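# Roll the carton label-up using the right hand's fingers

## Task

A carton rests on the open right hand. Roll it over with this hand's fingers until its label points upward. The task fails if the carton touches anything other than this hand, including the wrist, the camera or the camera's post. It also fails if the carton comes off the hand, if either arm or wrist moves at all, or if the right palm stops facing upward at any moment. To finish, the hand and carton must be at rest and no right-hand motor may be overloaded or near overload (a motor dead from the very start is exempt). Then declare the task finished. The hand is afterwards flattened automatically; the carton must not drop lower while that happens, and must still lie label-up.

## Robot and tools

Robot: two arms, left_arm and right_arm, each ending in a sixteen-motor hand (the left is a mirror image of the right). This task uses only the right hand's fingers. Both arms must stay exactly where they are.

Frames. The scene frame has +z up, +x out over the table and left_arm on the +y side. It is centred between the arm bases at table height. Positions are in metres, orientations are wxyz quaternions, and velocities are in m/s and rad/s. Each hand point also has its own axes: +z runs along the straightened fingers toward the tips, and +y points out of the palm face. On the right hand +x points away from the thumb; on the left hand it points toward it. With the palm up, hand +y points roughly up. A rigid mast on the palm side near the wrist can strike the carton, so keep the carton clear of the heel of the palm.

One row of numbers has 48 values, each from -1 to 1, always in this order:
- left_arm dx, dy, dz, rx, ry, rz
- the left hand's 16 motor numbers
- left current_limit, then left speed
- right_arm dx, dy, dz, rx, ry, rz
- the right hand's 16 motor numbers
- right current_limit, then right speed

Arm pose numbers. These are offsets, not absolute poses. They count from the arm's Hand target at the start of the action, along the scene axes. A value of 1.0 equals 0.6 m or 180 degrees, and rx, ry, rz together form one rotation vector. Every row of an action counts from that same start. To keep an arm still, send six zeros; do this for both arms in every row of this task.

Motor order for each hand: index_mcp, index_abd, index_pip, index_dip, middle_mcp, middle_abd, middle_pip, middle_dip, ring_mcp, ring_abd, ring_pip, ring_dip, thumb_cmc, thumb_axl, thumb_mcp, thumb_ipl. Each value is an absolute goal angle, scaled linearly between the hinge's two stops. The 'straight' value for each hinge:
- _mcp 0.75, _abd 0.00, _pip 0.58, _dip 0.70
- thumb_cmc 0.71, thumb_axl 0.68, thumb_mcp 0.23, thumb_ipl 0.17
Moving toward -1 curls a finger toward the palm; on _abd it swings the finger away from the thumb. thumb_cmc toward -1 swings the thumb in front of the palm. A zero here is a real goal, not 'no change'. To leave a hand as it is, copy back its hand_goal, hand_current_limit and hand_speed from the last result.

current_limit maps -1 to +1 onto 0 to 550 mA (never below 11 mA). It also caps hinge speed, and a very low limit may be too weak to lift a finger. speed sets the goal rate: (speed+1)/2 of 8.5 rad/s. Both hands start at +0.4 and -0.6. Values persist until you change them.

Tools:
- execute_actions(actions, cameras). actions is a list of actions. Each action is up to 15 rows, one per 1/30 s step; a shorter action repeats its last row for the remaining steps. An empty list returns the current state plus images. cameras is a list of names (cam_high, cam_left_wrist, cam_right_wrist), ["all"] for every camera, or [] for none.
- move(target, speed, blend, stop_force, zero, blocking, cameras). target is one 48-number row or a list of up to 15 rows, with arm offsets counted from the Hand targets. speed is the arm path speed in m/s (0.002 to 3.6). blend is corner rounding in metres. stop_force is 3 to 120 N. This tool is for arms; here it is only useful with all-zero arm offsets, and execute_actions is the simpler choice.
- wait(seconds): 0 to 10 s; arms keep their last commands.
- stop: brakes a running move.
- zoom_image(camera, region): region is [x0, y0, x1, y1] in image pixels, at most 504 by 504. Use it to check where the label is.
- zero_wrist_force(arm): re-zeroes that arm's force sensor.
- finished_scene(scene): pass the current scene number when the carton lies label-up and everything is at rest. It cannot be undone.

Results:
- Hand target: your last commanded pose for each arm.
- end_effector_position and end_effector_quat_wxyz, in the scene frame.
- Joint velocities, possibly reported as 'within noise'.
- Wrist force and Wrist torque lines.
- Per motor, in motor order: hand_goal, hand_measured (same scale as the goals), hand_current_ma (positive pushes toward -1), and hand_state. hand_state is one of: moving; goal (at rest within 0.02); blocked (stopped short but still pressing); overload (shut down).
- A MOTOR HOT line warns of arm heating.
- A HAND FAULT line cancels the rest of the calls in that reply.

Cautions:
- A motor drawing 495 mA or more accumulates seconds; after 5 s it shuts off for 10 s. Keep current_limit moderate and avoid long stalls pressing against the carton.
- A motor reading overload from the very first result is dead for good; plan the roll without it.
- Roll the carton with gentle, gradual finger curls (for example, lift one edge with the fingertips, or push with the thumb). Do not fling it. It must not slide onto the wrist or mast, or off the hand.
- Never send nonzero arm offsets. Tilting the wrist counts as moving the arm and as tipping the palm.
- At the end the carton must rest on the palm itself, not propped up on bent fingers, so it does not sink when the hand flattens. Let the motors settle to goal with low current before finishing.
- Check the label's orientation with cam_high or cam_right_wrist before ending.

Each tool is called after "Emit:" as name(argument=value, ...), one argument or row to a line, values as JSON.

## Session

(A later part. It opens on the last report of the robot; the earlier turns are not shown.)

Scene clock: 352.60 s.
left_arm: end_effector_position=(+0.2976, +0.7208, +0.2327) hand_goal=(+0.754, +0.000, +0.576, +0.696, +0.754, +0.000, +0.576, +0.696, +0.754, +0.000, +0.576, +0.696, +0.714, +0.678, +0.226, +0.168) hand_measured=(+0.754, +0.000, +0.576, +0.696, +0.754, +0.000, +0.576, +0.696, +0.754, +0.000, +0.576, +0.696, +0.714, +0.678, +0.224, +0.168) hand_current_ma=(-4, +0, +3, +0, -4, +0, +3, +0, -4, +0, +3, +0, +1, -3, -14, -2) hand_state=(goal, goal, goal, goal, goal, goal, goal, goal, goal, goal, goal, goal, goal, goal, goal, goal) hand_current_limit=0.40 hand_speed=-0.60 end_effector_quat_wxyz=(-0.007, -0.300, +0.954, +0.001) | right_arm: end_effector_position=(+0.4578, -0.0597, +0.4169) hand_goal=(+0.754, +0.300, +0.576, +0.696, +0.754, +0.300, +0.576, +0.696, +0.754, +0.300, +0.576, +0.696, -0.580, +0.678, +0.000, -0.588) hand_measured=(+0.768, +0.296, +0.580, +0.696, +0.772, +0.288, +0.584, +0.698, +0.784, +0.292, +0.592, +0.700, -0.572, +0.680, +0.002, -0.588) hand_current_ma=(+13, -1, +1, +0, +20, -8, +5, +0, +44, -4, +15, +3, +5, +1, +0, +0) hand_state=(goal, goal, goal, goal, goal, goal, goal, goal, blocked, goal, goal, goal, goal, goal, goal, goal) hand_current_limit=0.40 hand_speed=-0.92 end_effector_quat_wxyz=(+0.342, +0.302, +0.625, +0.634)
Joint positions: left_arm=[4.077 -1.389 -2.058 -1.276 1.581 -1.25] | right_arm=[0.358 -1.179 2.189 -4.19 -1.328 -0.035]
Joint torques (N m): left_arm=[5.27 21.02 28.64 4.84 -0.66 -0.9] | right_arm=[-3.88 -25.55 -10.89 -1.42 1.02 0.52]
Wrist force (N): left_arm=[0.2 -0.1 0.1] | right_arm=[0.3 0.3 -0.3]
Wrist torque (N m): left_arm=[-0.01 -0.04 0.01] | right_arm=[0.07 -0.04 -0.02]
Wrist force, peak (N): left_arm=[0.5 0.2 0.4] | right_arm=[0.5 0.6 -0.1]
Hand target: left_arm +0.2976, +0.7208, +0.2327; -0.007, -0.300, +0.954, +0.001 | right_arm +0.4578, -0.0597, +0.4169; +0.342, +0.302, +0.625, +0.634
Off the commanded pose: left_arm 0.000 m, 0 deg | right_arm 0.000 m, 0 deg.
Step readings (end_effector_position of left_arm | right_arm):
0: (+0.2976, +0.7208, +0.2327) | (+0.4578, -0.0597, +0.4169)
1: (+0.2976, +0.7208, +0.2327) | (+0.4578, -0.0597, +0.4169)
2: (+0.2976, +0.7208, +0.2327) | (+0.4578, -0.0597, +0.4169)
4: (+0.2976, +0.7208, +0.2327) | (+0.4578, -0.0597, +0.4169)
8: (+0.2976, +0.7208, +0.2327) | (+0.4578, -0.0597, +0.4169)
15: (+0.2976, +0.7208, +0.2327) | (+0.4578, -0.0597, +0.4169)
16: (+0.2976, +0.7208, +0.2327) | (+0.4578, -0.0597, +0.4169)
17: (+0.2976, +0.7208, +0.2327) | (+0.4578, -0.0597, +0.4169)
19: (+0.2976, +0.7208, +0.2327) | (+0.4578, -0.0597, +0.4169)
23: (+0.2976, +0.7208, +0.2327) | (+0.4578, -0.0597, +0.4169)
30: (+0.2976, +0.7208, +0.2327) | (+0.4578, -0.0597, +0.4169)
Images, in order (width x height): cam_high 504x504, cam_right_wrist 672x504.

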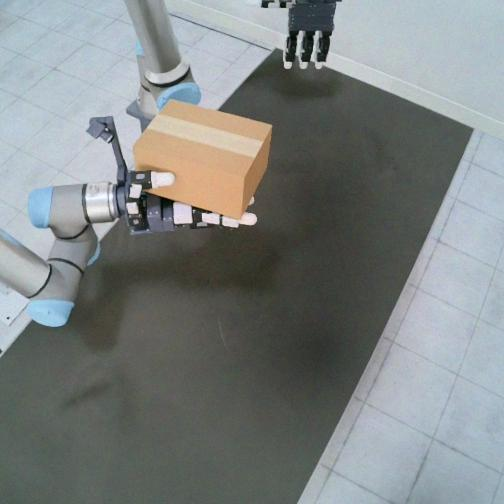

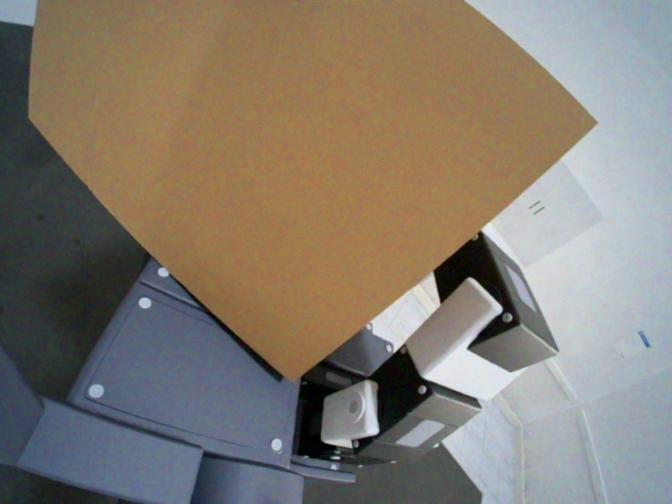

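Emit:
execute_actions(
  actions=[
    [[0,0,0,0,0,0,0.754,0,0.576,0.696,0.754,0,0.576,0.696,0.754,0,0.576,0.696,0.714,0.678,0.226,0.168,0.4,-0.6,0,0,0,0,0,0,0.754,0.3,0.576,0.696,0.754,0.3,0.576,0.696,0.83,0.3,0.576,0.696,-0.58,0.678,0.0,-0.589,0.4,-0.95]],
    [[0,0,0,0,0,0,0.754,0,0.576,0.696,0.754,0,0.576,0.696,0.754,0,0.576,0.696,0.714,0.678,0.226,0.168,0.4,-0.6,0,0,0,0,0,0,0.754,0.3,0.576,0.696,0.754,0.3,0.576,0.696,0.83,0.3,0.576,0.696,-0.58,0.678,0.0,-0.589,0.4,-0.95]],
  ],
  cameras=["cam_high","cam_right_wrist"],
)

Emit:
zoom_image(
  camera="cam_high",
  region=[110, 90, 290, 250],
)

Scene clock: 435.63 s.
left_arm: end_effector_position=(+0.2976, +0.7208, +0.2327) hand_goal=(+0.754, +0.000, +0.576, +0.696, +0.754, +0.000, +0.576, +0.696, +0.754, +0.000, +0.576, +0.696, +0.714, +0.678, +0.226, +0.168) hand_measured=(+0.754, +0.000, +0.576, +0.696, +0.754, +0.000, +0.576, +0.696, +0.754, +0.000, +0.576, +0.696, +0.714, +0.678, +0.224, +0.168) hand_current_ma=(-4, +0, +3, +0, -4, +0, +3, +0, -4, +0, +3, +0, +1, -3, -14, -2) hand_state=(goal, goal, goal, goal, goal, goal, goal, goal, goal, goal, goal, goal, goal, goal, goal, goal) hand_current_limit=0.40 hand_speed=-0.60 end_effector_quat_wxyz=(-0.007, -0.300, +0.954, +0.001) | right_arm: end_effector_position=(+0.4578, -0.0597, +0.4169) hand_goal=(+0.754, +0.300, +0.576, +0.696, +0.754, +0.300, +0.576, +0.696, +0.830, +0.300, +0.576, +0.696, -0.580, +0.678, +0.000, -0.588) hand_measured=(+0.768, +0.296, +0.580, +0.696, +0.774, +0.296, +0.584, +0.698, +0.842, +0.296, +0.584, +0.700, -0.578, +0.680, +0.000, -0.588) hand_current_ma=(+13, -1, +1, +0, +24, -2, +6, +1, +11, -1, +5, +2, +1, +1, +0, +0) hand_state=(goal, goal, goal, goal, goal, goal, goal, goal, goal, goal, goal, goal, goal, goal, goal, goal) hand_current_limit=0.40 hand_speed=-0.95 end_effector_quat_wxyz=(+0.342, +0.302, +0.625, +0.634)
Joint positions: left_arm=[4.077 -1.389 -2.058 -1.276 1.581 -1.25] | right_arm=[0.358 -1.179 2.189 -4.19 -1.328 -0.035]
Joint torques (N m): left_arm=[6.23 20.56 29.52 4.81 -0.87 -1] | right_arm=[-3.7 -27.2 -15.06 -1.2 -0.21 2.46]
Wrist force (N): left_arm=[0.0 0.4 0.3] | right_arm=[0.2 0.3 -0.2]
Wrist torque (N m): left_arm=[0.02 0.00 -0.02] | right_arm=[0.08 -0.03 -0.03]
Wrist force, peak (N): left_arm=[0.2 0.1 0.7] | right_arm=[0.6 0.6 -0.3]
Hand target: left_arm +0.2976, +0.7208, +0.2327; -0.007, -0.300, +0.954, +0.001 | right_arm +0.4578, -0.0597, +0.4169; +0.342, +0.302, +0.625, +0.634
Off the commanded pose: left_arm 0.000 m, 0 deg | right_arm 0.000 m, 0 deg.
Step readings (end_effector_position of left_arm | right_arm):
0: (+0.2976, +0.7208, +0.2327) | (+0.4578, -0.0597, +0.4169)
1: (+0.2976, +0.7208, +0.2327) | (+0.4578, -0.0597, +0.4169)
2: (+0.2976, +0.7208, +0.2327) | (+0.4578, -0.0597, +0.4169)
4: (+0.2976, +0.7208, +0.2327) | (+0.4578, -0.0597, +0.4169)
8: (+0.2976, +0.7208, +0.2327) | (+0.4578, -0.0597, +0.4169)
15: (+0.2976, +0.7208, +0.2327) | (+0.4578, -0.0597, +0.4169)
16: (+0.2976, +0.7208, +0.2327) | (+0.4578, -0.0597, +0.4169)
17: (+0.2976, +0.7208, +0.2327) | (+0.4578, -0.0597, +0.4169)
19: (+0.2976, +0.7208, +0.2327) | (+0.4578, -0.0597, +0.4169)
23: (+0.2976, +0.7208, +0.2327) | (+0.4578, -0.0597, +0.4169)
30: (+0.2976, +0.7208, +0.2327) | (+0.4578, -0.0597, +0.4169)
Images, in order (width x height): cam_high 504x504, cam_right_wrist 672x504.

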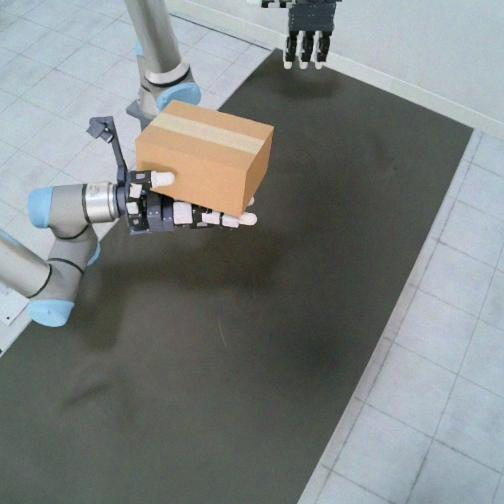

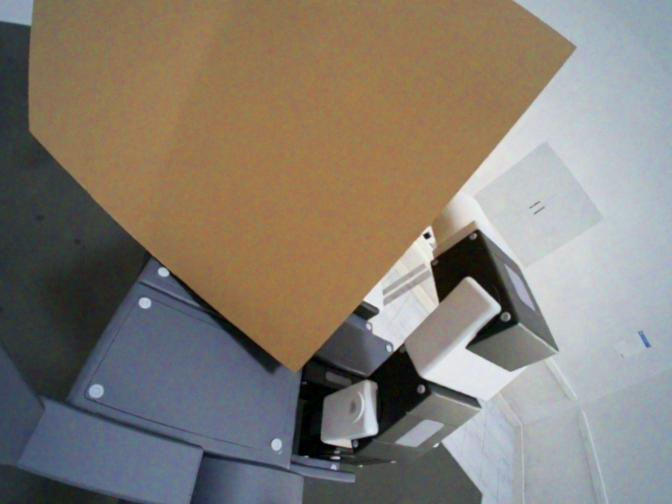

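Scaled by 2.800.

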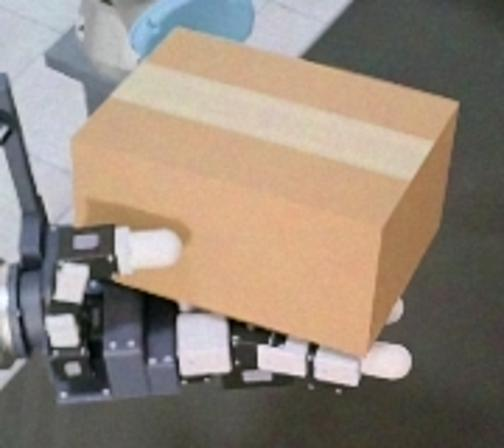

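Emit:
execute_actions(
  actions=[
    [[0,0,0,0,0,0,0.754,0,0.576,0.696,0.754,0,0.576,0.696,0.754,0,0.576,0.696,0.714,0.678,0.226,0.168,0.4,-0.6,0,0,0,0,0,0,0.754,0.3,0.576,0.696,0.754,0.3,0.576,0.696,0.83,-0.3,0.576,0.696,-0.58,0.678,0.0,-0.589,0.4,-0.9]],
    [[0,0,0,0,0,0,0.754,0,0.576,0.696,0.754,0,0.576,0.696,0.754,0,0.576,0.696,0.714,0.678,0.226,0.168,0.4,-0.6,0,0,0,0,0,0,0.754,0.3,0.576,0.696,0.754,0.3,0.576,0.696,0.83,-0.3,0.576,0.696,-0.58,0.678,0.0,-0.589,0.4,-0.9]],
    [[0,0,0,0,0,0,0.754,0,0.576,0.696,0.754,0,0.576,0.696,0.754,0,0.576,0.696,0.714,0.678,0.226,0.168,0.4,-0.6,0,0,0,0,0,0,0.754,0.3,0.576,0.696,0.754,0.3,0.576,0.696,0.83,-0.3,0.576,0.696,-0.58,0.678,0.0,-0.589,0.4,-0.9]],
  ],
  cameras=["cam_high","cam_right_wrist"],
)

Emit:
zoom_image(
  camera="cam_high",
  region=[110, 90, 290, 250],
)

Scene clock: 454.83 s.
left_arm: end_effector_position=(+0.2976, +0.7208, +0.2327) hand_goal=(+0.754, +0.000, +0.576, +0.696, +0.754, +0.000, +0.576, +0.696, +0.754, +0.000, +0.576, +0.696, +0.714, +0.678, +0.226, +0.168) hand_measured=(+0.754, +0.000, +0.576, +0.696, +0.754, +0.000, +0.576, +0.696, +0.754, +0.000, +0.576, +0.696, +0.714, +0.678, +0.224, +0.168) hand_current_ma=(-4, +0, +3, +0, -4, +0, +3, +0, -4, +0, +3, +0, +1, -3, -14, -2) hand_state=(goal, goal, goal, goal, goal, goal, goal, goal, goal, goal, goal, goal, goal, goal, goal, goal) hand_current_limit=0.40 hand_speed=-0.60 end_effector_quat_wxyz=(-0.007, -0.300, +0.954, +0.001) | right_arm: end_effector_position=(+0.4578, -0.0597, +0.4169) hand_goal=(+0.754, +0.300, +0.576, +0.696, +0.754, +0.300, +0.576, +0.696, +0.830, -0.300, +0.576, +0.696, -0.580, +0.678, +0.000, -0.588) hand_measured=(+0.768, +0.296, +0.580, +0.696, +0.774, +0.296, +0.584, +0.698, +0.850, -0.290, +0.584, +0.700, -0.578, +0.680, +0.000, -0.588) hand_current_ma=(+13, -1, +1, +0, +24, -2, +6, +1, +23, +5, +5, +2, +1, +1, +0, +0) hand_state=(goal, goal, goal, goal, goal, goal, goal, goal, goal, goal, goal, goal, goal, goal, goal, goal) hand_current_limit=0.40 hand_speed=-0.90 end_effector_quat_wxyz=(+0.342, +0.302, +0.625, +0.634)
Joint positions: left_arm=[4.077 -1.389 -2.058 -1.276 1.581 -1.25] | right_arm=[0.358 -1.179 2.189 -4.19 -1.328 -0.035]
Joint torques (N m): left_arm=[6.41 20.53 28.73 5.07 -0.99 -1.18] | right_arm=[-3.15 -28.57 -15.21 -1.33 -0.16 2.82]
Wrist force (N): left_arm=[0.1 0.1 0.2] | right_arm=[0.2 0.3 -0.2]
Wrist torque (N m): left_arm=[0.00 -0.02 0.00] | right_arm=[0.08 -0.03 -0.08]
Wrist force, peak (N): left_arm=[0.1 0.3 0.6] | right_arm=[0.4 0.5 -0.4]
Hand target: left_arm +0.2976, +0.7208, +0.2327; -0.007, -0.300, +0.954, +0.001 | right_arm +0.4578, -0.0597, +0.4169; +0.342, +0.302, +0.625, +0.634
Off the commanded pose: left_arm 0.000 m, 0 deg | right_arm 0.000 m, 0 deg.
Step readings (end_effector_position of left_arm | right_arm):
0: (+0.2976, +0.7208, +0.2327) | (+0.4578, -0.0597, +0.4169)
1: (+0.2976, +0.7208, +0.2327) | (+0.4578, -0.0597, +0.4169)
2: (+0.2976, +0.7208, +0.2327) | (+0.4578, -0.0597, +0.4169)
4: (+0.2976, +0.7208, +0.2327) | (+0.4578, -0.0597, +0.4169)
8: (+0.2976, +0.7208, +0.2327) | (+0.4578, -0.0597, +0.4169)
15: (+0.2976, +0.7208, +0.2327) | (+0.4578, -0.0597, +0.4169)
16: (+0.2976, +0.7208, +0.2327) | (+0.4578, -0.0597, +0.4169)
17: (+0.2976, +0.7208, +0.2327) | (+0.4578, -0.0597, +0.4169)
19: (+0.2976, +0.7208, +0.2327) | (+0.4578, -0.0597, +0.4169)
23: (+0.2976, +0.7208, +0.2327) | (+0.4578, -0.0597, +0.4169)
30: (+0.2976, +0.7208, +0.2327) | (+0.4578, -0.0597, +0.4169)
31: (+0.2976, +0.7208, +0.2327) | (+0.4578, -0.0597, +0.4169)
32: (+0.2976, +0.7208, +0.2327) | (+0.4578, -0.0597, +0.4169)
34: (+0.2976, +0.7208, +0.2327) | (+0.4578, -0.0597, +0.4169)
38: (+0.2976, +0.7208, +0.2327) | (+0.4578, -0.0597, +0.4169)
45: (+0.2976, +0.7208, +0.2327) | (+0.4578, -0.0597, +0.4169)
Images, in order (width x height): cam_high 504x504, cam_right_wrist 672x504.

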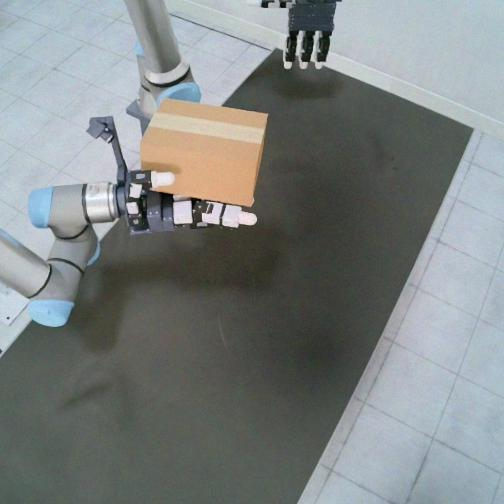

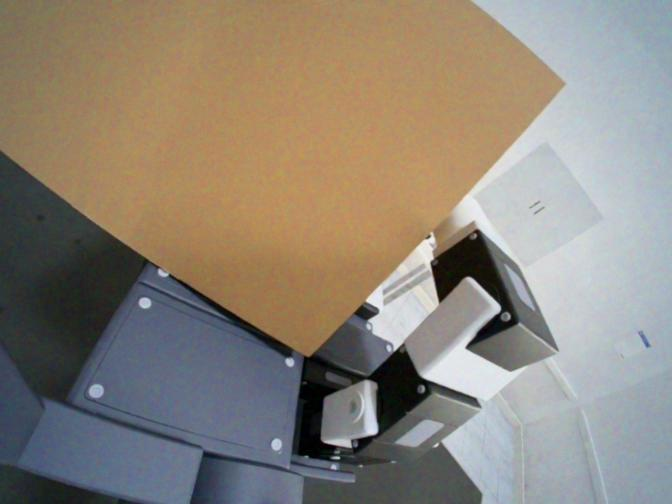

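Scaled by 2.800.

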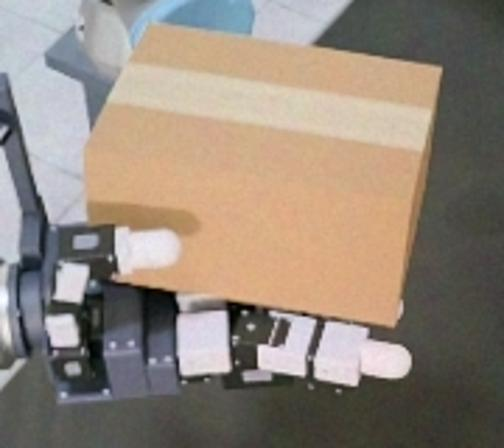

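Emit:
execute_actions(
  actions=[
    [[0,0,0,0,0,0,0.754,0,0.576,0.696,0.754,0,0.576,0.696,0.754,0,0.576,0.696,0.714,0.678,0.226,0.168,0.4,-0.6,0,0,0,0,0,0,0.754,0.3,0.576,0.696,0.754,0.3,0.576,0.696,0.74,-0.3,0.576,0.696,-0.58,0.678,0.0,-0.589,0.4,-0.95]],
    [[0,0,0,0,0,0,0.754,0,0.576,0.696,0.754,0,0.576,0.696,0.754,0,0.576,0.696,0.714,0.678,0.226,0.168,0.4,-0.6,0,0,0,0,0,0,0.754,0.3,0.576,0.696,0.754,0.3,0.576,0.696,0.74,-0.3,0.576,0.696,-0.58,0.678,0.0,-0.589,0.4,-0.95]],
  ],
  cameras=["cam_high","cam_right_wrist"],
)

Emit:
zoom_image(
  camera="cam_high",
  region=[110, 90, 290, 250],
)

Scene clock: 472.33 s.
left_arm: end_effector_position=(+0.2976, +0.7208, +0.2327) hand_goal=(+0.754, +0.000, +0.576, +0.696, +0.754, +0.000, +0.576, +0.696, +0.754, +0.000, +0.576, +0.696, +0.714, +0.678, +0.226, +0.168) hand_measured=(+0.754, +0.000, +0.576, +0.696, +0.754, +0.000, +0.576, +0.696, +0.754, +0.000, +0.576, +0.696, +0.714, +0.678, +0.224, +0.168) hand_current_ma=(-4, +0, +3, +0, -4, +0, +3, +0, -4, +0, +3, +0, +1, -3, -14, -2) hand_state=(goal, goal, goal, goal, goal, goal, goal, goal, goal, goal, goal, goal, goal, goal, goal, goal) hand_current_limit=0.40 hand_speed=-0.60 end_effector_quat_wxyz=(-0.007, -0.300, +0.954, +0.001) | right_arm: end_effector_position=(+0.4578, -0.0597, +0.4169) hand_goal=(+0.754, +0.300, +0.576, +0.696, +0.754, +0.300, +0.576, +0.696, +0.740, -0.300, +0.576, +0.696, -0.580, +0.678, +0.000, -0.588) hand_measured=(+0.768, +0.296, +0.580, +0.696, +0.774, +0.298, +0.584, +0.698, +0.788, -0.298, +0.588, +0.700, -0.578, +0.680, +0.000, -0.588) hand_current_ma=(+13, -1, +1, +0, +24, -1, +6, +1, +95, +1, +9, +2, +1, +1, +0, +0) hand_state=(goal, goal, goal, goal, goal, goal, goal, goal, blocked, goal, goal, goal, goal, goal, goal, goal) hand_current_limit=0.40 hand_speed=-0.95 end_effector_quat_wxyz=(+0.342, +0.302, +0.625, +0.634)
Joint positions: left_arm=[4.077 -1.389 -2.058 -1.276 1.581 -1.25] | right_arm=[0.358 -1.179 2.189 -4.19 -1.328 -0.035]
Joint torques (N m): left_arm=[6 20.62 28.73 4.89 -0.9 -1.24] | right_arm=[-2.37 -28.12 -15.14 -1.24 -0.49 2.95]
Wrist force (N): left_arm=[0.2 0.1 0.5] | right_arm=[0.1 0.4 -0.2]
Wrist torque (N m): left_arm=[-0.02 -0.03 0.01] | right_arm=[0.08 0.00 -0.08]
Wrist force, peak (N): left_arm=[0.1 0.3 0.6] | right_arm=[0.4 0.5 -0.5]
Hand target: left_arm +0.2976, +0.7208, +0.2327; -0.007, -0.300, +0.954, +0.001 | right_arm +0.4578, -0.0597, +0.4169; +0.342, +0.302, +0.625, +0.634
Off the commanded pose: left_arm 0.000 m, 0 deg | right_arm 0.000 m, 0 deg.
Step readings (end_effector_position of left_arm | right_arm):
0: (+0.2976, +0.7208, +0.2327) | (+0.4578, -0.0597, +0.4169)
1: (+0.2976, +0.7208, +0.2327) | (+0.4578, -0.0597, +0.4169)
2: (+0.2976, +0.7208, +0.2327) | (+0.4578, -0.0597, +0.4169)
4: (+0.2976, +0.7208, +0.2327) | (+0.4578, -0.0597, +0.4169)
8: (+0.2976, +0.7208, +0.2327) | (+0.4578, -0.0597, +0.4169)
15: (+0.2976, +0.7208, +0.2327) | (+0.4578, -0.0597, +0.4169)
16: (+0.2976, +0.7208, +0.2327) | (+0.4578, -0.0597, +0.4169)
17: (+0.2976, +0.7208, +0.2327) | (+0.4578, -0.0597, +0.4169)
19: (+0.2976, +0.7208, +0.2327) | (+0.4578, -0.0597, +0.4169)
23: (+0.2976, +0.7208, +0.2327) | (+0.4578, -0.0597, +0.4169)
30: (+0.2976, +0.7208, +0.2327) | (+0.4578, -0.0597, +0.4169)
Images, in order (width x height): cam_high 504x504, cam_right_wrist 672x504.

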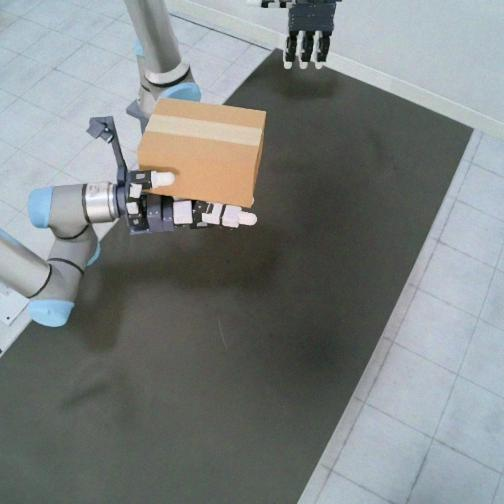

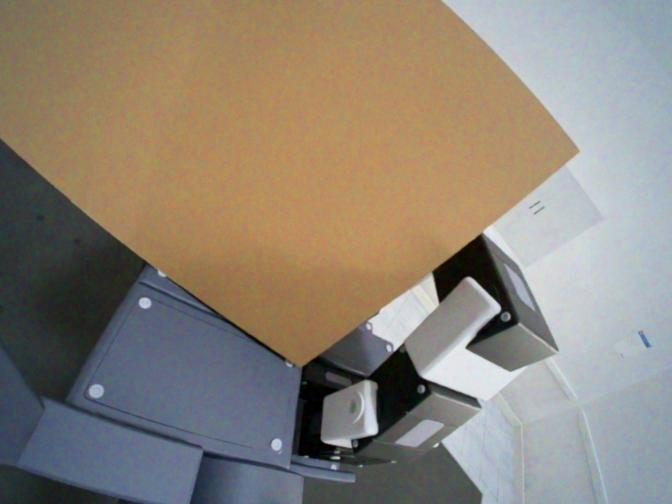

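Scaled by 2.800.

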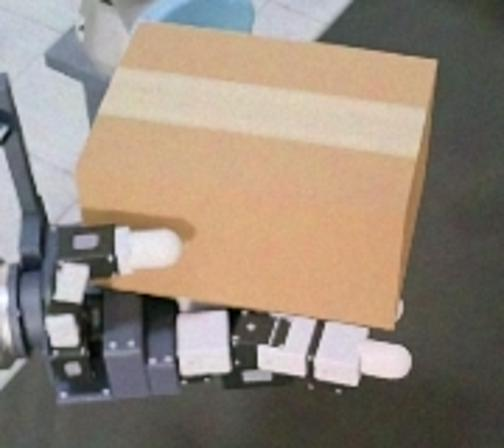

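Emit:
execute_actions(
  actions=[
    [[0,0,0,0,0,0,0.754,0,0.576,0.696,0.754,0,0.576,0.696,0.754,0,0.576,0.696,0.714,0.678,0.226,0.168,0.4,-0.6,0,0,0,0,0,0,0.754,0.3,0.576,0.696,0.82,0.3,0.576,0.696,0.74,-0.3,0.576,0.696,-0.58,0.678,0.0,-0.589,0.4,-0.95]],
    [[0,0,0,0,0,0,0.754,0,0.576,0.696,0.754,0,0.576,0.696,0.754,0,0.576,0.696,0.714,0.678,0.226,0.168,0.4,-0.6,0,0,0,0,0,0,0.754,0.3,0.576,0.696,0.82,-0.3,0.576,0.696,0.74,-0.3,0.576,0.696,-0.58,0.678,0.0,-0.589,0.4,-0.92]],
    [[0,0,0,0,0,0,0.754,0,0.576,0.696,0.754,0,0.576,0.696,0.754,0,0.576,0.696,0.714,0.678,0.226,0.168,0.4,-0.6,0,0,0,0,0,0,0.754,0.3,0.576,0.696,0.82,-0.3,0.576,0.696,0.74,-0.3,0.576,0.696,-0.58,0.678,0.0,-0.589,0.4,-0.92]],
    [[0,0,0,0,0,0,0.754,0,0.576,0.696,0.754,0,0.576,0.696,0.754,0,0.576,0.696,0.714,0.678,0.226,0.168,0.4,-0.6,0,0,0,0,0,0,0.754,0.3,0.576,0.696,0.82,-0.3,0.576,0.696,0.74,-0.3,0.576,0.696,-0.58,0.678,0.0,-0.589,0.4,-0.92]],
  ],
  cameras=["cam_high","cam_right_wrist"],
)

Emit:
zoom_image(
  camera="cam_high",
  region=[110, 90, 290, 250],
)

Scene clock: 495.10 s.
left_arm: end_effector_position=(+0.2976, +0.7208, +0.2327) hand_goal=(+0.754, +0.000, +0.576, +0.696, +0.754, +0.000, +0.576, +0.696, +0.754, +0.000, +0.576, +0.696, +0.714, +0.678, +0.226, +0.168) hand_measured=(+0.754, +0.000, +0.576, +0.696, +0.754, +0.000, +0.576, +0.696, +0.754, +0.000, +0.576, +0.696, +0.714, +0.678, +0.224, +0.168) hand_current_ma=(-4, +0, +3, +0, -4, +0, +3, +0, -4, +0, +3, +0, +1, -3, -14, -2) hand_state=(goal, goal, goal, goal, goal, goal, goal, goal, goal, goal, goal, goal, goal, goal, goal, goal) hand_current_limit=0.40 hand_speed=-0.60 end_effector_quat_wxyz=(-0.007, -0.300, +0.954, +0.001) | right_arm: end_effector_position=(+0.4578, -0.0597, +0.4169) hand_goal=(+0.754, +0.300, +0.576, +0.696, +0.820, -0.300, +0.576, +0.696, +0.740, -0.300, +0.576, +0.696, -0.580, +0.678, +0.000, -0.588) hand_measured=(+0.768, +0.298, +0.580, +0.696, +0.826, -0.296, +0.584, +0.698, +0.788, -0.298, +0.588, +0.700, -0.578, +0.680, +0.000, -0.588) hand_current_ma=(+13, -1, +1, +0, +4, +1, +5, +1, +95, +0, +10, +2, +1, +1, +0, +0) hand_state=(goal, goal, goal, goal, goal, goal, goal, goal, blocked, goal, goal, goal, goal, goal, goal, goal) hand_current_limit=0.40 hand_speed=-0.92 end_effector_quat_wxyz=(+0.342, +0.302, +0.625, +0.634)
Joint positions: left_arm=[4.077 -1.389 -2.058 -1.276 1.581 -1.25] | right_arm=[0.358 -1.179 2.189 -4.19 -1.328 -0.035]
Joint torques (N m): left_arm=[6.37 21.36 28.59 4.81 -0.75 -1.21] | right_arm=[-3.04 -28.89 -14.77 -1.3 -0.54 2.6]
Wrist force (N): left_arm=[0.0 0.2 0.4] | right_arm=[0.2 0.3 -0.1]
Wrist torque (N m): left_arm=[-0.01 -0.01 -0.01] | right_arm=[0.07 -0.03 -0.08]
Wrist force, peak (N): left_arm=[0.4 0.4 0.5] | right_arm=[0.4 0.6 -0.4]
Hand target: left_arm +0.2976, +0.7208, +0.2327; -0.007, -0.300, +0.954, +0.001 | right_arm +0.4578, -0.0597, +0.4169; +0.342, +0.302, +0.625, +0.634
Off the commanded pose: left_arm 0.000 m, 0 deg | right_arm 0.000 m, 0 deg.
Step readings (end_effector_position of left_arm | right_arm):
0: (+0.2976, +0.7208, +0.2327) | (+0.4578, -0.0597, +0.4169)
1: (+0.2976, +0.7208, +0.2327) | (+0.4578, -0.0597, +0.4169)
2: (+0.2976, +0.7208, +0.2327) | (+0.4578, -0.0597, +0.4169)
4: (+0.2976, +0.7208, +0.2327) | (+0.4578, -0.0597, +0.4169)
8: (+0.2976, +0.7208, +0.2327) | (+0.4578, -0.0597, +0.4169)
15: (+0.2976, +0.7208, +0.2327) | (+0.4578, -0.0597, +0.4169)
16: (+0.2976, +0.7208, +0.2327) | (+0.4578, -0.0597, +0.4169)
17: (+0.2976, +0.7208, +0.2327) | (+0.4578, -0.0597, +0.4169)
19: (+0.2976, +0.7208, +0.2327) | (+0.4578, -0.0597, +0.4169)
23: (+0.2976, +0.7208, +0.2327) | (+0.4578, -0.0597, +0.4169)
30: (+0.2976, +0.7208, +0.2327) | (+0.4578, -0.0597, +0.4169)
31: (+0.2976, +0.7208, +0.2327) | (+0.4578, -0.0597, +0.4169)
32: (+0.2976, +0.7208, +0.2327) | (+0.4578, -0.0597, +0.4169)
34: (+0.2976, +0.7208, +0.2327) | (+0.4578, -0.0597, +0.4169)
38: (+0.2976, +0.7208, +0.2327) | (+0.4578, -0.0597, +0.4169)
45: (+0.2976, +0.7208, +0.2327) | (+0.4578, -0.0597, +0.4169)
46: (+0.2976, +0.7208, +0.2327) | (+0.4578, -0.0597, +0.4169)
47: (+0.2976, +0.7208, +0.2327) | (+0.4578, -0.0597, +0.4169)
49: (+0.2976, +0.7208, +0.2327) | (+0.4578, -0.0597, +0.4169)
53: (+0.2976, +0.7208, +0.2327) | (+0.4578, -0.0597, +0.4169)
60: (+0.2976, +0.7208, +0.2327) | (+0.4578, -0.0597, +0.4169)
Images, in order (width x height): cam_high 504x504, cam_right_wrist 672x504.

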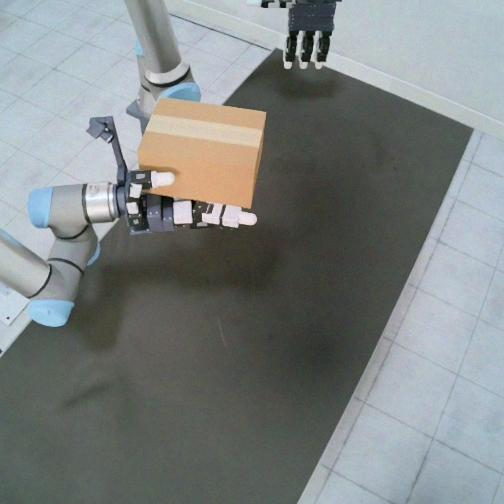

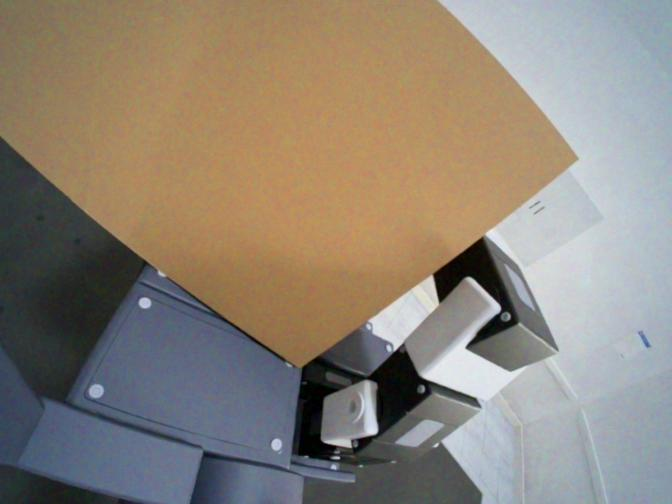

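Scaled by 2.800.

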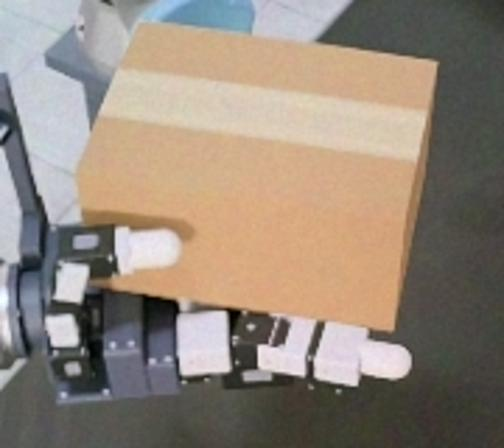

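Emit:
execute_actions(
  actions=[
    [[0,0,0,0,0,0,0.754,0,0.576,0.696,0.754,0,0.576,0.696,0.754,0,0.576,0.696,0.714,0.678,0.226,0.168,0.4,-0.6,0,0,0,0,0,0,0.81,0.3,0.576,0.696,0.745,-0.3,0.576,0.696,0.74,-0.3,0.576,0.696,-0.58,0.678,0.0,-0.589,0.4,-0.95]],
    [[0,0,0,0,0,0,0.754,0,0.576,0.696,0.754,0,0.576,0.696,0.754,0,0.576,0.696,0.714,0.678,0.226,0.168,0.4,-0.6,0,0,0,0,0,0,0.81,0.3,0.576,0.696,0.745,-0.3,0.576,0.696,0.74,-0.3,0.576,0.696,-0.58,0.678,0.0,-0.589,0.4,-0.95]],
    [[0,0,0,0,0,0,0.754,0,0.576,0.696,0.754,0,0.576,0.696,0.754,0,0.576,0.696,0.714,0.678,0.226,0.168,0.4,-0.6,0,0,0,0,0,0,0.81,-0.3,0.576,0.696,0.745,-0.3,0.576,0.696,0.74,-0.3,0.576,0.696,-0.58,0.678,0.0,-0.589,0.4,-0.92]],
    [[0,0,0,0,0,0,0.754,0,0.576,0.696,0.754,0,0.576,0.696,0.754,0,0.576,0.696,0.714,0.678,0.226,0.168,0.4,-0.6,0,0,0,0,0,0,0.81,-0.3,0.576,0.696,0.745,-0.3,0.576,0.696,0.74,-0.3,0.576,0.696,-0.58,0.678,0.0,-0.589,0.4,-0.92]],
    [[0,0,0,0,0,0,0.754,0,0.576,0.696,0.754,0,0.576,0.696,0.754,0,0.576,0.696,0.714,0.678,0.226,0.168,0.4,-0.6,0,0,0,0,0,0,0.745,-0.3,0.576,0.696,0.745,-0.3,0.576,0.696,0.74,-0.3,0.576,0.696,-0.58,0.678,0.0,-0.589,0.4,-0.95]],
    [[0,0,0,0,0,0,0.754,0,0.576,0.696,0.754,0,0.576,0.696,0.754,0,0.576,0.696,0.714,0.678,0.226,0.168,0.4,-0.6,0,0,0,0,0,0,0.745,-0.3,0.576,0.696,0.745,-0.3,0.576,0.696,0.74,-0.3,0.576,0.696,-0.58,0.678,0.0,-0.589,0.4,-0.95]],
  ],
  cameras=["cam_high","cam_right_wrist"],
)

Emit:
zoom_image(
  camera="cam_high",
  region=[110, 90, 290, 250],
)

Scene clock: 517.60 s.
left_arm: end_effector_position=(+0.2976, +0.7208, +0.2327) hand_goal=(+0.754, +0.000, +0.576, +0.696, +0.754, +0.000, +0.576, +0.696, +0.754, +0.000, +0.576, +0.696, +0.714, +0.678, +0.226, +0.168) hand_measured=(+0.754, +0.000, +0.576, +0.696, +0.754, +0.000, +0.576, +0.696, +0.754, +0.000, +0.576, +0.696, +0.714, +0.678, +0.224, +0.168) hand_current_ma=(-4, +0, +3, +0, -4, +0, +3, +0, -4, +0, +3, +0, +1, -3, -14, -2) hand_state=(goal, goal, goal, goal, goal, goal, goal, goal, goal, goal, goal, goal, goal, goal, goal, goal) hand_current_limit=0.40 hand_speed=-0.60 end_effector_quat_wxyz=(-0.007, -0.300, +0.954, +0.001) | right_arm: end_effector_position=(+0.4578, -0.0597, +0.4169) hand_goal=(+0.746, -0.300, +0.576, +0.696, +0.746, -0.300, +0.576, +0.696, +0.740, -0.300, +0.576, +0.696, -0.580, +0.678, +0.000, -0.588) hand_measured=(+0.778, -0.292, +0.580, +0.696, +0.780, -0.296, +0.584, +0.698, +0.778, -0.300, +0.590, +0.700, -0.578, +0.680, +0.000, -0.588) hand_current_ma=(+48, +5, +1, +0, +56, +1, +5, +1, +67, +0, +13, +2, +1, +1, +0, +0) hand_state=(blocked, goal, goal, goal, blocked, goal, goal, goal, blocked, goal, goal, goal, goal, goal, goal, goal) hand_current_limit=0.40 hand_speed=-0.95 end_effector_quat_wxyz=(+0.342, +0.302, +0.625, +0.634)
Joint positions: left_arm=[4.077 -1.389 -2.058 -1.276 1.581 -1.25] | right_arm=[0.358 -1.179 2.189 -4.19 -1.328 -0.035]
Joint torques (N m): left_arm=[6.28 20.11 28.41 4.82 -0.57 -1.2] | right_arm=[-2.17 -28.31 -14.53 -1.39 -0.77 2.47]
Wrist force (N): left_arm=[0.0 0.2 0.4] | right_arm=[0.1 0.2 -0.2]
Wrist torque (N m): left_arm=[0.00 -0.01 -0.01] | right_arm=[0.05 -0.01 -0.11]
Wrist force, peak (N): left_arm=[0.1 0.3 0.7] | right_arm=[0.6 0.5 -0.2]
Hand target: left_arm +0.2976, +0.7208, +0.2327; -0.007, -0.300, +0.954, +0.001 | right_arm +0.4578, -0.0597, +0.4169; +0.342, +0.302, +0.625, +0.634
Off the commanded pose: left_arm 0.000 m, 0 deg | right_arm 0.000 m, 0 deg.
Step readings (end_effector_position of left_arm | right_arm):
0: (+0.2976, +0.7208, +0.2327) | (+0.4578, -0.0597, +0.4169)
1: (+0.2976, +0.7208, +0.2327) | (+0.4578, -0.0597, +0.4169)
2: (+0.2976, +0.7208, +0.2327) | (+0.4578, -0.0597, +0.4169)
4: (+0.2976, +0.7208, +0.2327) | (+0.4578, -0.0597, +0.4169)
8: (+0.2976, +0.7208, +0.2327) | (+0.4578, -0.0597, +0.4169)
15: (+0.2976, +0.7208, +0.2327) | (+0.4578, -0.0597, +0.4169)
16: (+0.2976, +0.7208, +0.2327) | (+0.4578, -0.0597, +0.4169)
17: (+0.2976, +0.7208, +0.2327) | (+0.4578, -0.0597, +0.4169)
19: (+0.2976, +0.7208, +0.2327) | (+0.4578, -0.0597, +0.4169)
23: (+0.2976, +0.7208, +0.2327) | (+0.4578, -0.0597, +0.4169)
30: (+0.2976, +0.7208, +0.2327) | (+0.4578, -0.0597, +0.4169)
31: (+0.2976, +0.7208, +0.2327) | (+0.4578, -0.0597, +0.4169)
32: (+0.2976, +0.7208, +0.2327) | (+0.4578, -0.0597, +0.4169)
34: (+0.2976, +0.7208, +0.2327) | (+0.4578, -0.0597, +0.4169)
38: (+0.2976, +0.7208, +0.2327) | (+0.4578, -0.0597, +0.4169)
45: (+0.2976, +0.7208, +0.2327) | (+0.4578, -0.0597, +0.4169)
46: (+0.2976, +0.7208, +0.2327) | (+0.4578, -0.0597, +0.4169)
47: (+0.2976, +0.7208, +0.2327) | (+0.4578, -0.0597, +0.4169)
49: (+0.2976, +0.7208, +0.2327) | (+0.4578, -0.0597, +0.4169)
53: (+0.2976, +0.7208, +0.2327) | (+0.4578, -0.0597, +0.4169)
60: (+0.2976, +0.7208, +0.2327) | (+0.4578, -0.0597, +0.4169)
61: (+0.2976, +0.7208, +0.2327) | (+0.4578, -0.0597, +0.4169)
62: (+0.2976, +0.7208, +0.2327) | (+0.4578, -0.0597, +0.4169)
64: (+0.2976, +0.7208, +0.2327) | (+0.4578, -0.0597, +0.4169)
68: (+0.2976, +0.7208, +0.2327) | (+0.4578, -0.0597, +0.4169)
75: (+0.2976, +0.7208, +0.2327) | (+0.4578, -0.0597, +0.4169)
76: (+0.2976, +0.7208, +0.2327) | (+0.4578, -0.0597, +0.4169)
77: (+0.2976, +0.7208, +0.2327) | (+0.4578, -0.0597, +0.4169)
79: (+0.2976, +0.7208, +0.2327) | (+0.4578, -0.0597, +0.4169)
83: (+0.2976, +0.7208, +0.2327) | (+0.4578, -0.0597, +0.4169)
90: (+0.2976, +0.7208, +0.2327) | (+0.4578, -0.0597, +0.4169)
Images, in order (width x height): cam_high 504x504, cam_right_wrist 672x504.

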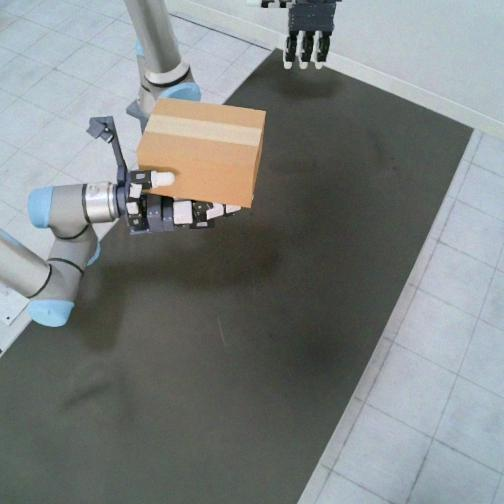

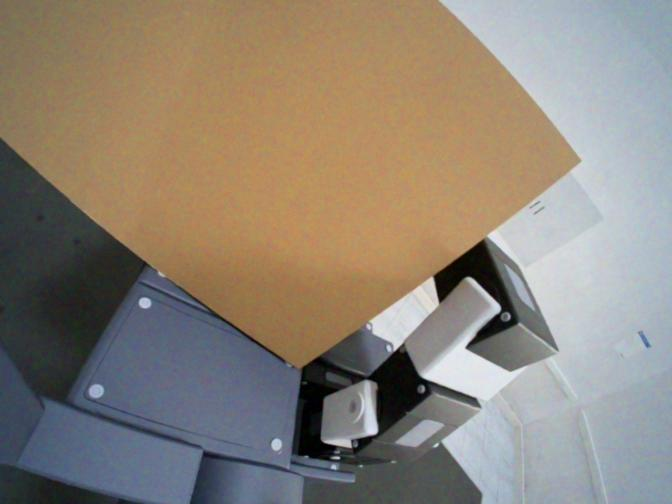

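Scaled by 2.800.

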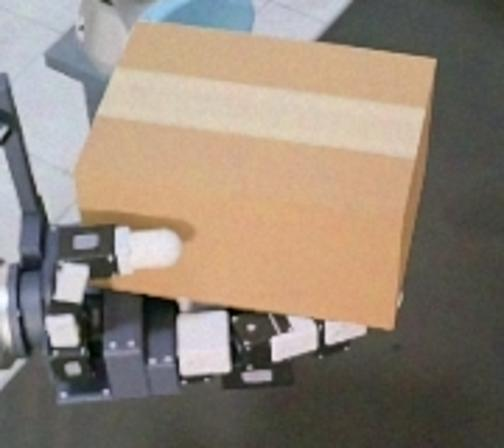

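Emit:
execute_actions(
  actions=[
    [[0,0,0,0,0,0,0.754,0,0.576,0.696,0.754,0,0.576,0.696,0.754,0,0.576,0.696,0.714,0.678,0.226,0.168,0.4,-0.6,0,0,0,0,0,0,0.745,0.3,0.576,0.696,0.745,0.3,0.576,0.696,0.74,0.3,0.576,0.696,-0.58,0.678,0.0,-0.589,0.4,-0.92]],
    [[0,0,0,0,0,0,0.754,0,0.576,0.696,0.754,0,0.576,0.696,0.754,0,0.576,0.696,0.714,0.678,0.226,0.168,0.4,-0.6,0,0,0,0,0,0,0.745,0.3,0.576,0.696,0.745,0.3,0.576,0.696,0.74,0.3,0.576,0.696,-0.58,0.678,0.0,-0.589,0.4,-0.92]],
    [[0,0,0,0,0,0,0.754,0,0.576,0.696,0.754,0,0.576,0.696,0.754,0,0.576,0.696,0.714,0.678,0.226,0.168,0.4,-0.6,0,0,0,0,0,0,0.745,0.3,0.576,0.696,0.745,0.3,0.576,0.696,0.74,0.3,0.576,0.696,-0.58,0.678,0.0,-0.589,0.4,-0.92]],
    [[0,0,0,0,0,0,0.754,0,0.576,0.696,0.754,0,0.576,0.696,0.754,0,0.576,0.696,0.714,0.678,0.226,0.168,0.4,-0.6,0,0,0,0,0,0,0.745,0.3,0.576,0.696,0.745,0.3,0.576,0.696,0.74,0.3,0.576,0.696,-0.58,0.678,0.0,-0.589,0.4,-0.92]],
  ],
  cameras=["cam_high","cam_right_wrist"],
)

Emit:
zoom_image(
  camera="cam_high",
  region=[110, 90, 290, 250],
)

Scene clock: 539.43 s.
left_arm: end_effector_position=(+0.2976, +0.7208, +0.2327) hand_goal=(+0.754, +0.000, +0.576, +0.696, +0.754, +0.000, +0.576, +0.696, +0.754, +0.000, +0.576, +0.696, +0.714, +0.678, +0.226, +0.168) hand_measured=(+0.754, +0.000, +0.576, +0.696, +0.754, +0.000, +0.576, +0.696, +0.754, +0.000, +0.576, +0.696, +0.714, +0.678, +0.224, +0.168) hand_current_ma=(-4, +0, +3, +0, -4, +0, +3, +0, -4, +0, +3, +0, +1, -3, -14, -2) hand_state=(goal, goal, goal, goal, goal, goal, goal, goal, goal, goal, goal, goal, goal, goal, goal, goal) hand_current_limit=0.40 hand_speed=-0.60 end_effector_quat_wxyz=(-0.007, -0.300, +0.954, +0.001) | right_arm: end_effector_position=(+0.4578, -0.0597, +0.4169) hand_goal=(+0.746, +0.300, +0.576, +0.696, +0.746, +0.300, +0.576, +0.696, +0.740, +0.300, +0.576, +0.696, -0.580, +0.678, +0.000, -0.588) hand_measured=(+0.768, +0.296, +0.580, +0.696, +0.774, +0.290, +0.584, +0.698, +0.778, +0.280, +0.594, +0.702, -0.576, +0.680, +0.004, -0.588) hand_current_ma=(+30, -1, +1, +0, +40, -6, +5, +1, +67, -19, +20, +4, +1, +1, +3, +0) hand_state=(blocked, goal, goal, goal, blocked, goal, goal, goal, blocked, blocked, goal, goal, goal, goal, goal, goal) hand_current_limit=0.40 hand_speed=-0.92 end_effector_quat_wxyz=(+0.342, +0.302, +0.625, +0.634)
Joint positions: left_arm=[4.077 -1.389 -2.058 -1.276 1.581 -1.25] | right_arm=[0.358 -1.179 2.189 -4.19 -1.328 -0.035]
Joint torques (N m): left_arm=[5.56 20.78 28.55 4.81 -0.37 -1.41] | right_arm=[-2.38 -29.9 -15.03 -1.41 -0.97 2.39]
Wrist force (N): left_arm=[0.1 0.1 0.4] | right_arm=[0.4 0.3 -0.3]
Wrist torque (N m): left_arm=[-0.03 -0.01 0.00] | right_arm=[0.09 -0.05 0.00]
Wrist force, peak (N): left_arm=[0.3 0.2 0.7] | right_arm=[0.3 0.6 -0.4]
Hand target: left_arm +0.2976, +0.7208, +0.2327; -0.007, -0.300, +0.954, +0.001 | right_arm +0.4578, -0.0597, +0.4169; +0.342, +0.302, +0.625, +0.634
Off the commanded pose: left_arm 0.000 m, 0 deg | right_arm 0.000 m, 0 deg.
Step readings (end_effector_position of left_arm | right_arm):
0: (+0.2976, +0.7208, +0.2327) | (+0.4578, -0.0597, +0.4169)
1: (+0.2976, +0.7208, +0.2327) | (+0.4578, -0.0597, +0.4169)
2: (+0.2976, +0.7208, +0.2327) | (+0.4578, -0.0597, +0.4169)
4: (+0.2976, +0.7208, +0.2327) | (+0.4578, -0.0597, +0.4169)
8: (+0.2976, +0.7208, +0.2327) | (+0.4578, -0.0597, +0.4169)
15: (+0.2976, +0.7208, +0.2327) | (+0.4578, -0.0597, +0.4169)
16: (+0.2976, +0.7208, +0.2327) | (+0.4578, -0.0597, +0.4169)
17: (+0.2976, +0.7208, +0.2327) | (+0.4578, -0.0597, +0.4169)
19: (+0.2976, +0.7208, +0.2327) | (+0.4578, -0.0597, +0.4169)
23: (+0.2976, +0.7208, +0.2327) | (+0.4578, -0.0597, +0.4169)
30: (+0.2976, +0.7208, +0.2327) | (+0.4578, -0.0597, +0.4169)
31: (+0.2976, +0.7208, +0.2327) | (+0.4578, -0.0597, +0.4169)
32: (+0.2976, +0.7208, +0.2327) | (+0.4578, -0.0597, +0.4169)
34: (+0.2976, +0.7208, +0.2327) | (+0.4578, -0.0597, +0.4169)
38: (+0.2976, +0.7208, +0.2327) | (+0.4578, -0.0597, +0.4169)
45: (+0.2976, +0.7208, +0.2327) | (+0.4578, -0.0597, +0.4169)
46: (+0.2976, +0.7208, +0.2327) | (+0.4578, -0.0597, +0.4169)
47: (+0.2976, +0.7208, +0.2327) | (+0.4578, -0.0597, +0.4169)
49: (+0.2976, +0.7208, +0.2327) | (+0.4578, -0.0597, +0.4169)
53: (+0.2976, +0.7208, +0.2327) | (+0.4578, -0.0597, +0.4169)
60: (+0.2976, +0.7208, +0.2327) | (+0.4578, -0.0597, +0.4169)
Images, in order (width x height): cam_high 504x504, cam_right_wrist 672x504.

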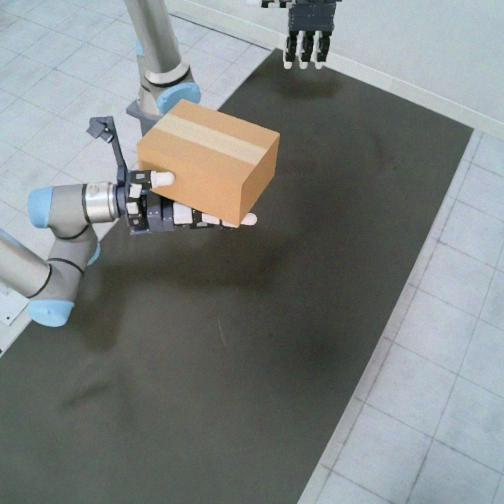

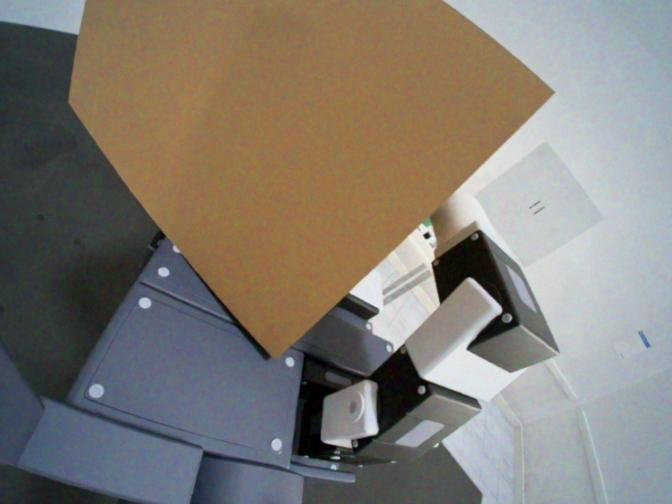

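Scaled by 2.800.

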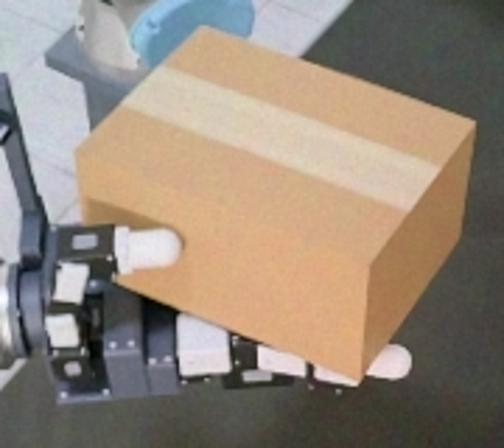

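Emit:
execute_actions(
  actions=[
    [[0,0,0,0,0,0,0.754,0,0.576,0.696,0.754,0,0.576,0.696,0.754,0,0.576,0.696,0.714,0.678,0.226,0.168,0.4,-0.6,0,0,0,0,0,0,0.745,0.3,0.576,0.696,0.745,0.3,0.576,0.696,0.74,0.3,0.70,0.696,-0.58,0.678,0.0,-0.589,0.4,-0.94]],
    [[0,0,0,0,0,0,0.754,0,0.576,0.696,0.754,0,0.576,0.696,0.754,0,0.576,0.696,0.714,0.678,0.226,0.168,0.4,-0.6,0,0,0,0,0,0,0.745,0.3,0.576,0.696,0.745,0.3,0.576,0.696,0.74,0.3,0.70,0.696,-0.58,0.678,0.0,-0.589,0.4,-0.94]],
  ],
  cameras=["cam_high","cam_right_wrist"],
)

Emit:
zoom_image(
  camera="cam_high",
  region=[110, 90, 290, 250],
)

Scene clock: 575.27 s.
left_arm: end_effector_position=(+0.2976, +0.7208, +0.2327) hand_goal=(+0.754, +0.000, +0.576, +0.696, +0.754, +0.000, +0.576, +0.696, +0.754, +0.000, +0.576, +0.696, +0.714, +0.678, +0.226, +0.168) hand_measured=(+0.754, +0.000, +0.576, +0.696, +0.754, +0.000, +0.576, +0.696, +0.754, +0.000, +0.576, +0.696, +0.714, +0.678, +0.224, +0.168) hand_current_ma=(-4, +0, +3, +0, -4, +0, +3, +0, -4, +0, +3, +0, +1, -3, -14, -2) hand_state=(goal, goal, goal, goal, goal, goal, goal, goal, goal, goal, goal, goal, goal, goal, goal, goal) hand_current_limit=0.40 hand_speed=-0.60 end_effector_quat_wxyz=(-0.007, -0.300, +0.954, +0.001) | right_arm: end_effector_position=(+0.4578, -0.0597, +0.4169) hand_goal=(+0.746, +0.300, +0.576, +0.696, +0.746, +0.300, +0.576, +0.696, +0.740, +0.300, +0.700, +0.696, -0.580, +0.678, +0.000, -0.588) hand_measured=(+0.768, +0.296, +0.580, +0.696, +0.774, +0.298, +0.586, +0.698, +0.776, +0.294, +0.698, +0.700, -0.576, +0.680, +0.000, -0.588) hand_current_ma=(+30, -1, +1, +0, +40, -1, +8, +1, +62, -3, +0, +2, +1, +1, +0, +0) hand_state=(blocked, goal, goal, goal, blocked, goal, goal, goal, blocked, goal, goal, goal, goal, goal, goal, goal) hand_current_limit=0.40 hand_speed=-0.94 end_effector_quat_wxyz=(+0.342, +0.302, +0.625, +0.634)
Joint positions: left_arm=[4.077 -1.389 -2.058 -1.276 1.581 -1.25] | right_arm=[0.358 -1.179 2.189 -4.19 -1.328 -0.035]
Joint torques (N m): left_arm=[5.82 20.99 28.28 4.67 -0.11 -1.48] | right_arm=[-1.75 -31.61 -16.21 -1.68 -0.97 2.03]
Wrist force (N): left_arm=[0.0 0.2 0.4] | right_arm=[0.2 0.4 -0.1]
Wrist torque (N m): left_arm=[-0.01 0.00 -0.02] | right_arm=[0.09 -0.03 -0.01]
Wrist force, peak (N): left_arm=[0.2 0.4 0.6] | right_arm=[0.5 0.5 -0.2]
Hand target: left_arm +0.2976, +0.7208, +0.2327; -0.007, -0.300, +0.954, +0.001 | right_arm +0.4578, -0.0597, +0.4169; +0.342, +0.302, +0.625, +0.634
Off the commanded pose: left_arm 0.000 m, 0 deg | right_arm 0.000 m, 0 deg.
Step readings (end_effector_position of left_arm | right_arm):
0: (+0.2976, +0.7208, +0.2327) | (+0.4578, -0.0597, +0.4169)
1: (+0.2976, +0.7208, +0.2327) | (+0.4578, -0.0597, +0.4169)
2: (+0.2976, +0.7208, +0.2327) | (+0.4578, -0.0597, +0.4169)
4: (+0.2976, +0.7208, +0.2327) | (+0.4578, -0.0597, +0.4169)
8: (+0.2976, +0.7208, +0.2327) | (+0.4578, -0.0597, +0.4169)
15: (+0.2976, +0.7208, +0.2327) | (+0.4578, -0.0597, +0.4169)
16: (+0.2976, +0.7208, +0.2327) | (+0.4578, -0.0597, +0.4169)
17: (+0.2976, +0.7208, +0.2327) | (+0.4578, -0.0597, +0.4169)
19: (+0.2976, +0.7208, +0.2327) | (+0.4578, -0.0597, +0.4169)
23: (+0.2976, +0.7208, +0.2327) | (+0.4578, -0.0597, +0.4169)
30: (+0.2976, +0.7208, +0.2327) | (+0.4578, -0.0597, +0.4169)
Images, in order (width x height): cam_high 504x504, cam_right_wrist 672x504.

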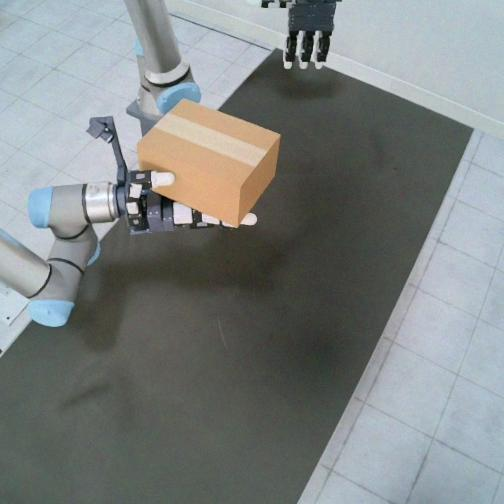

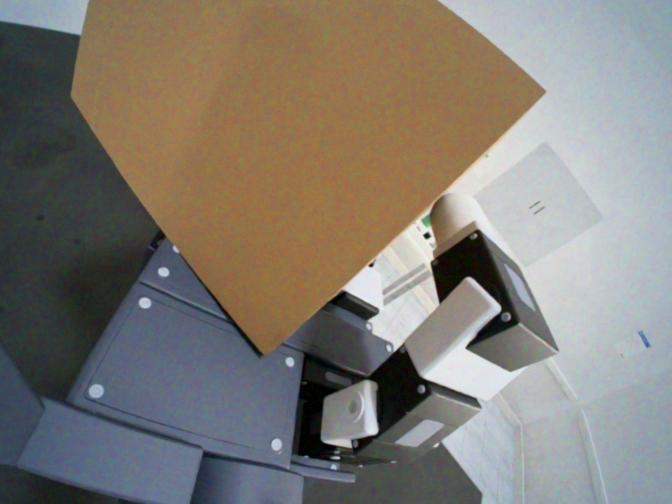

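Scaled by 2.800.

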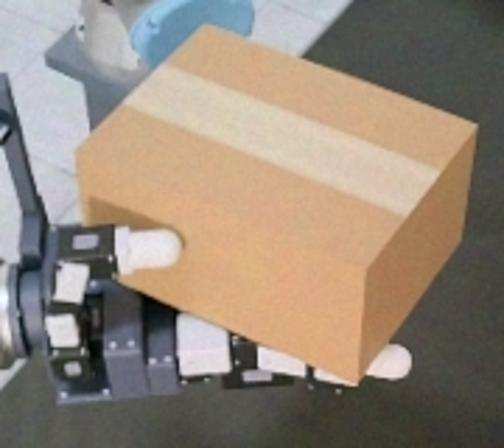

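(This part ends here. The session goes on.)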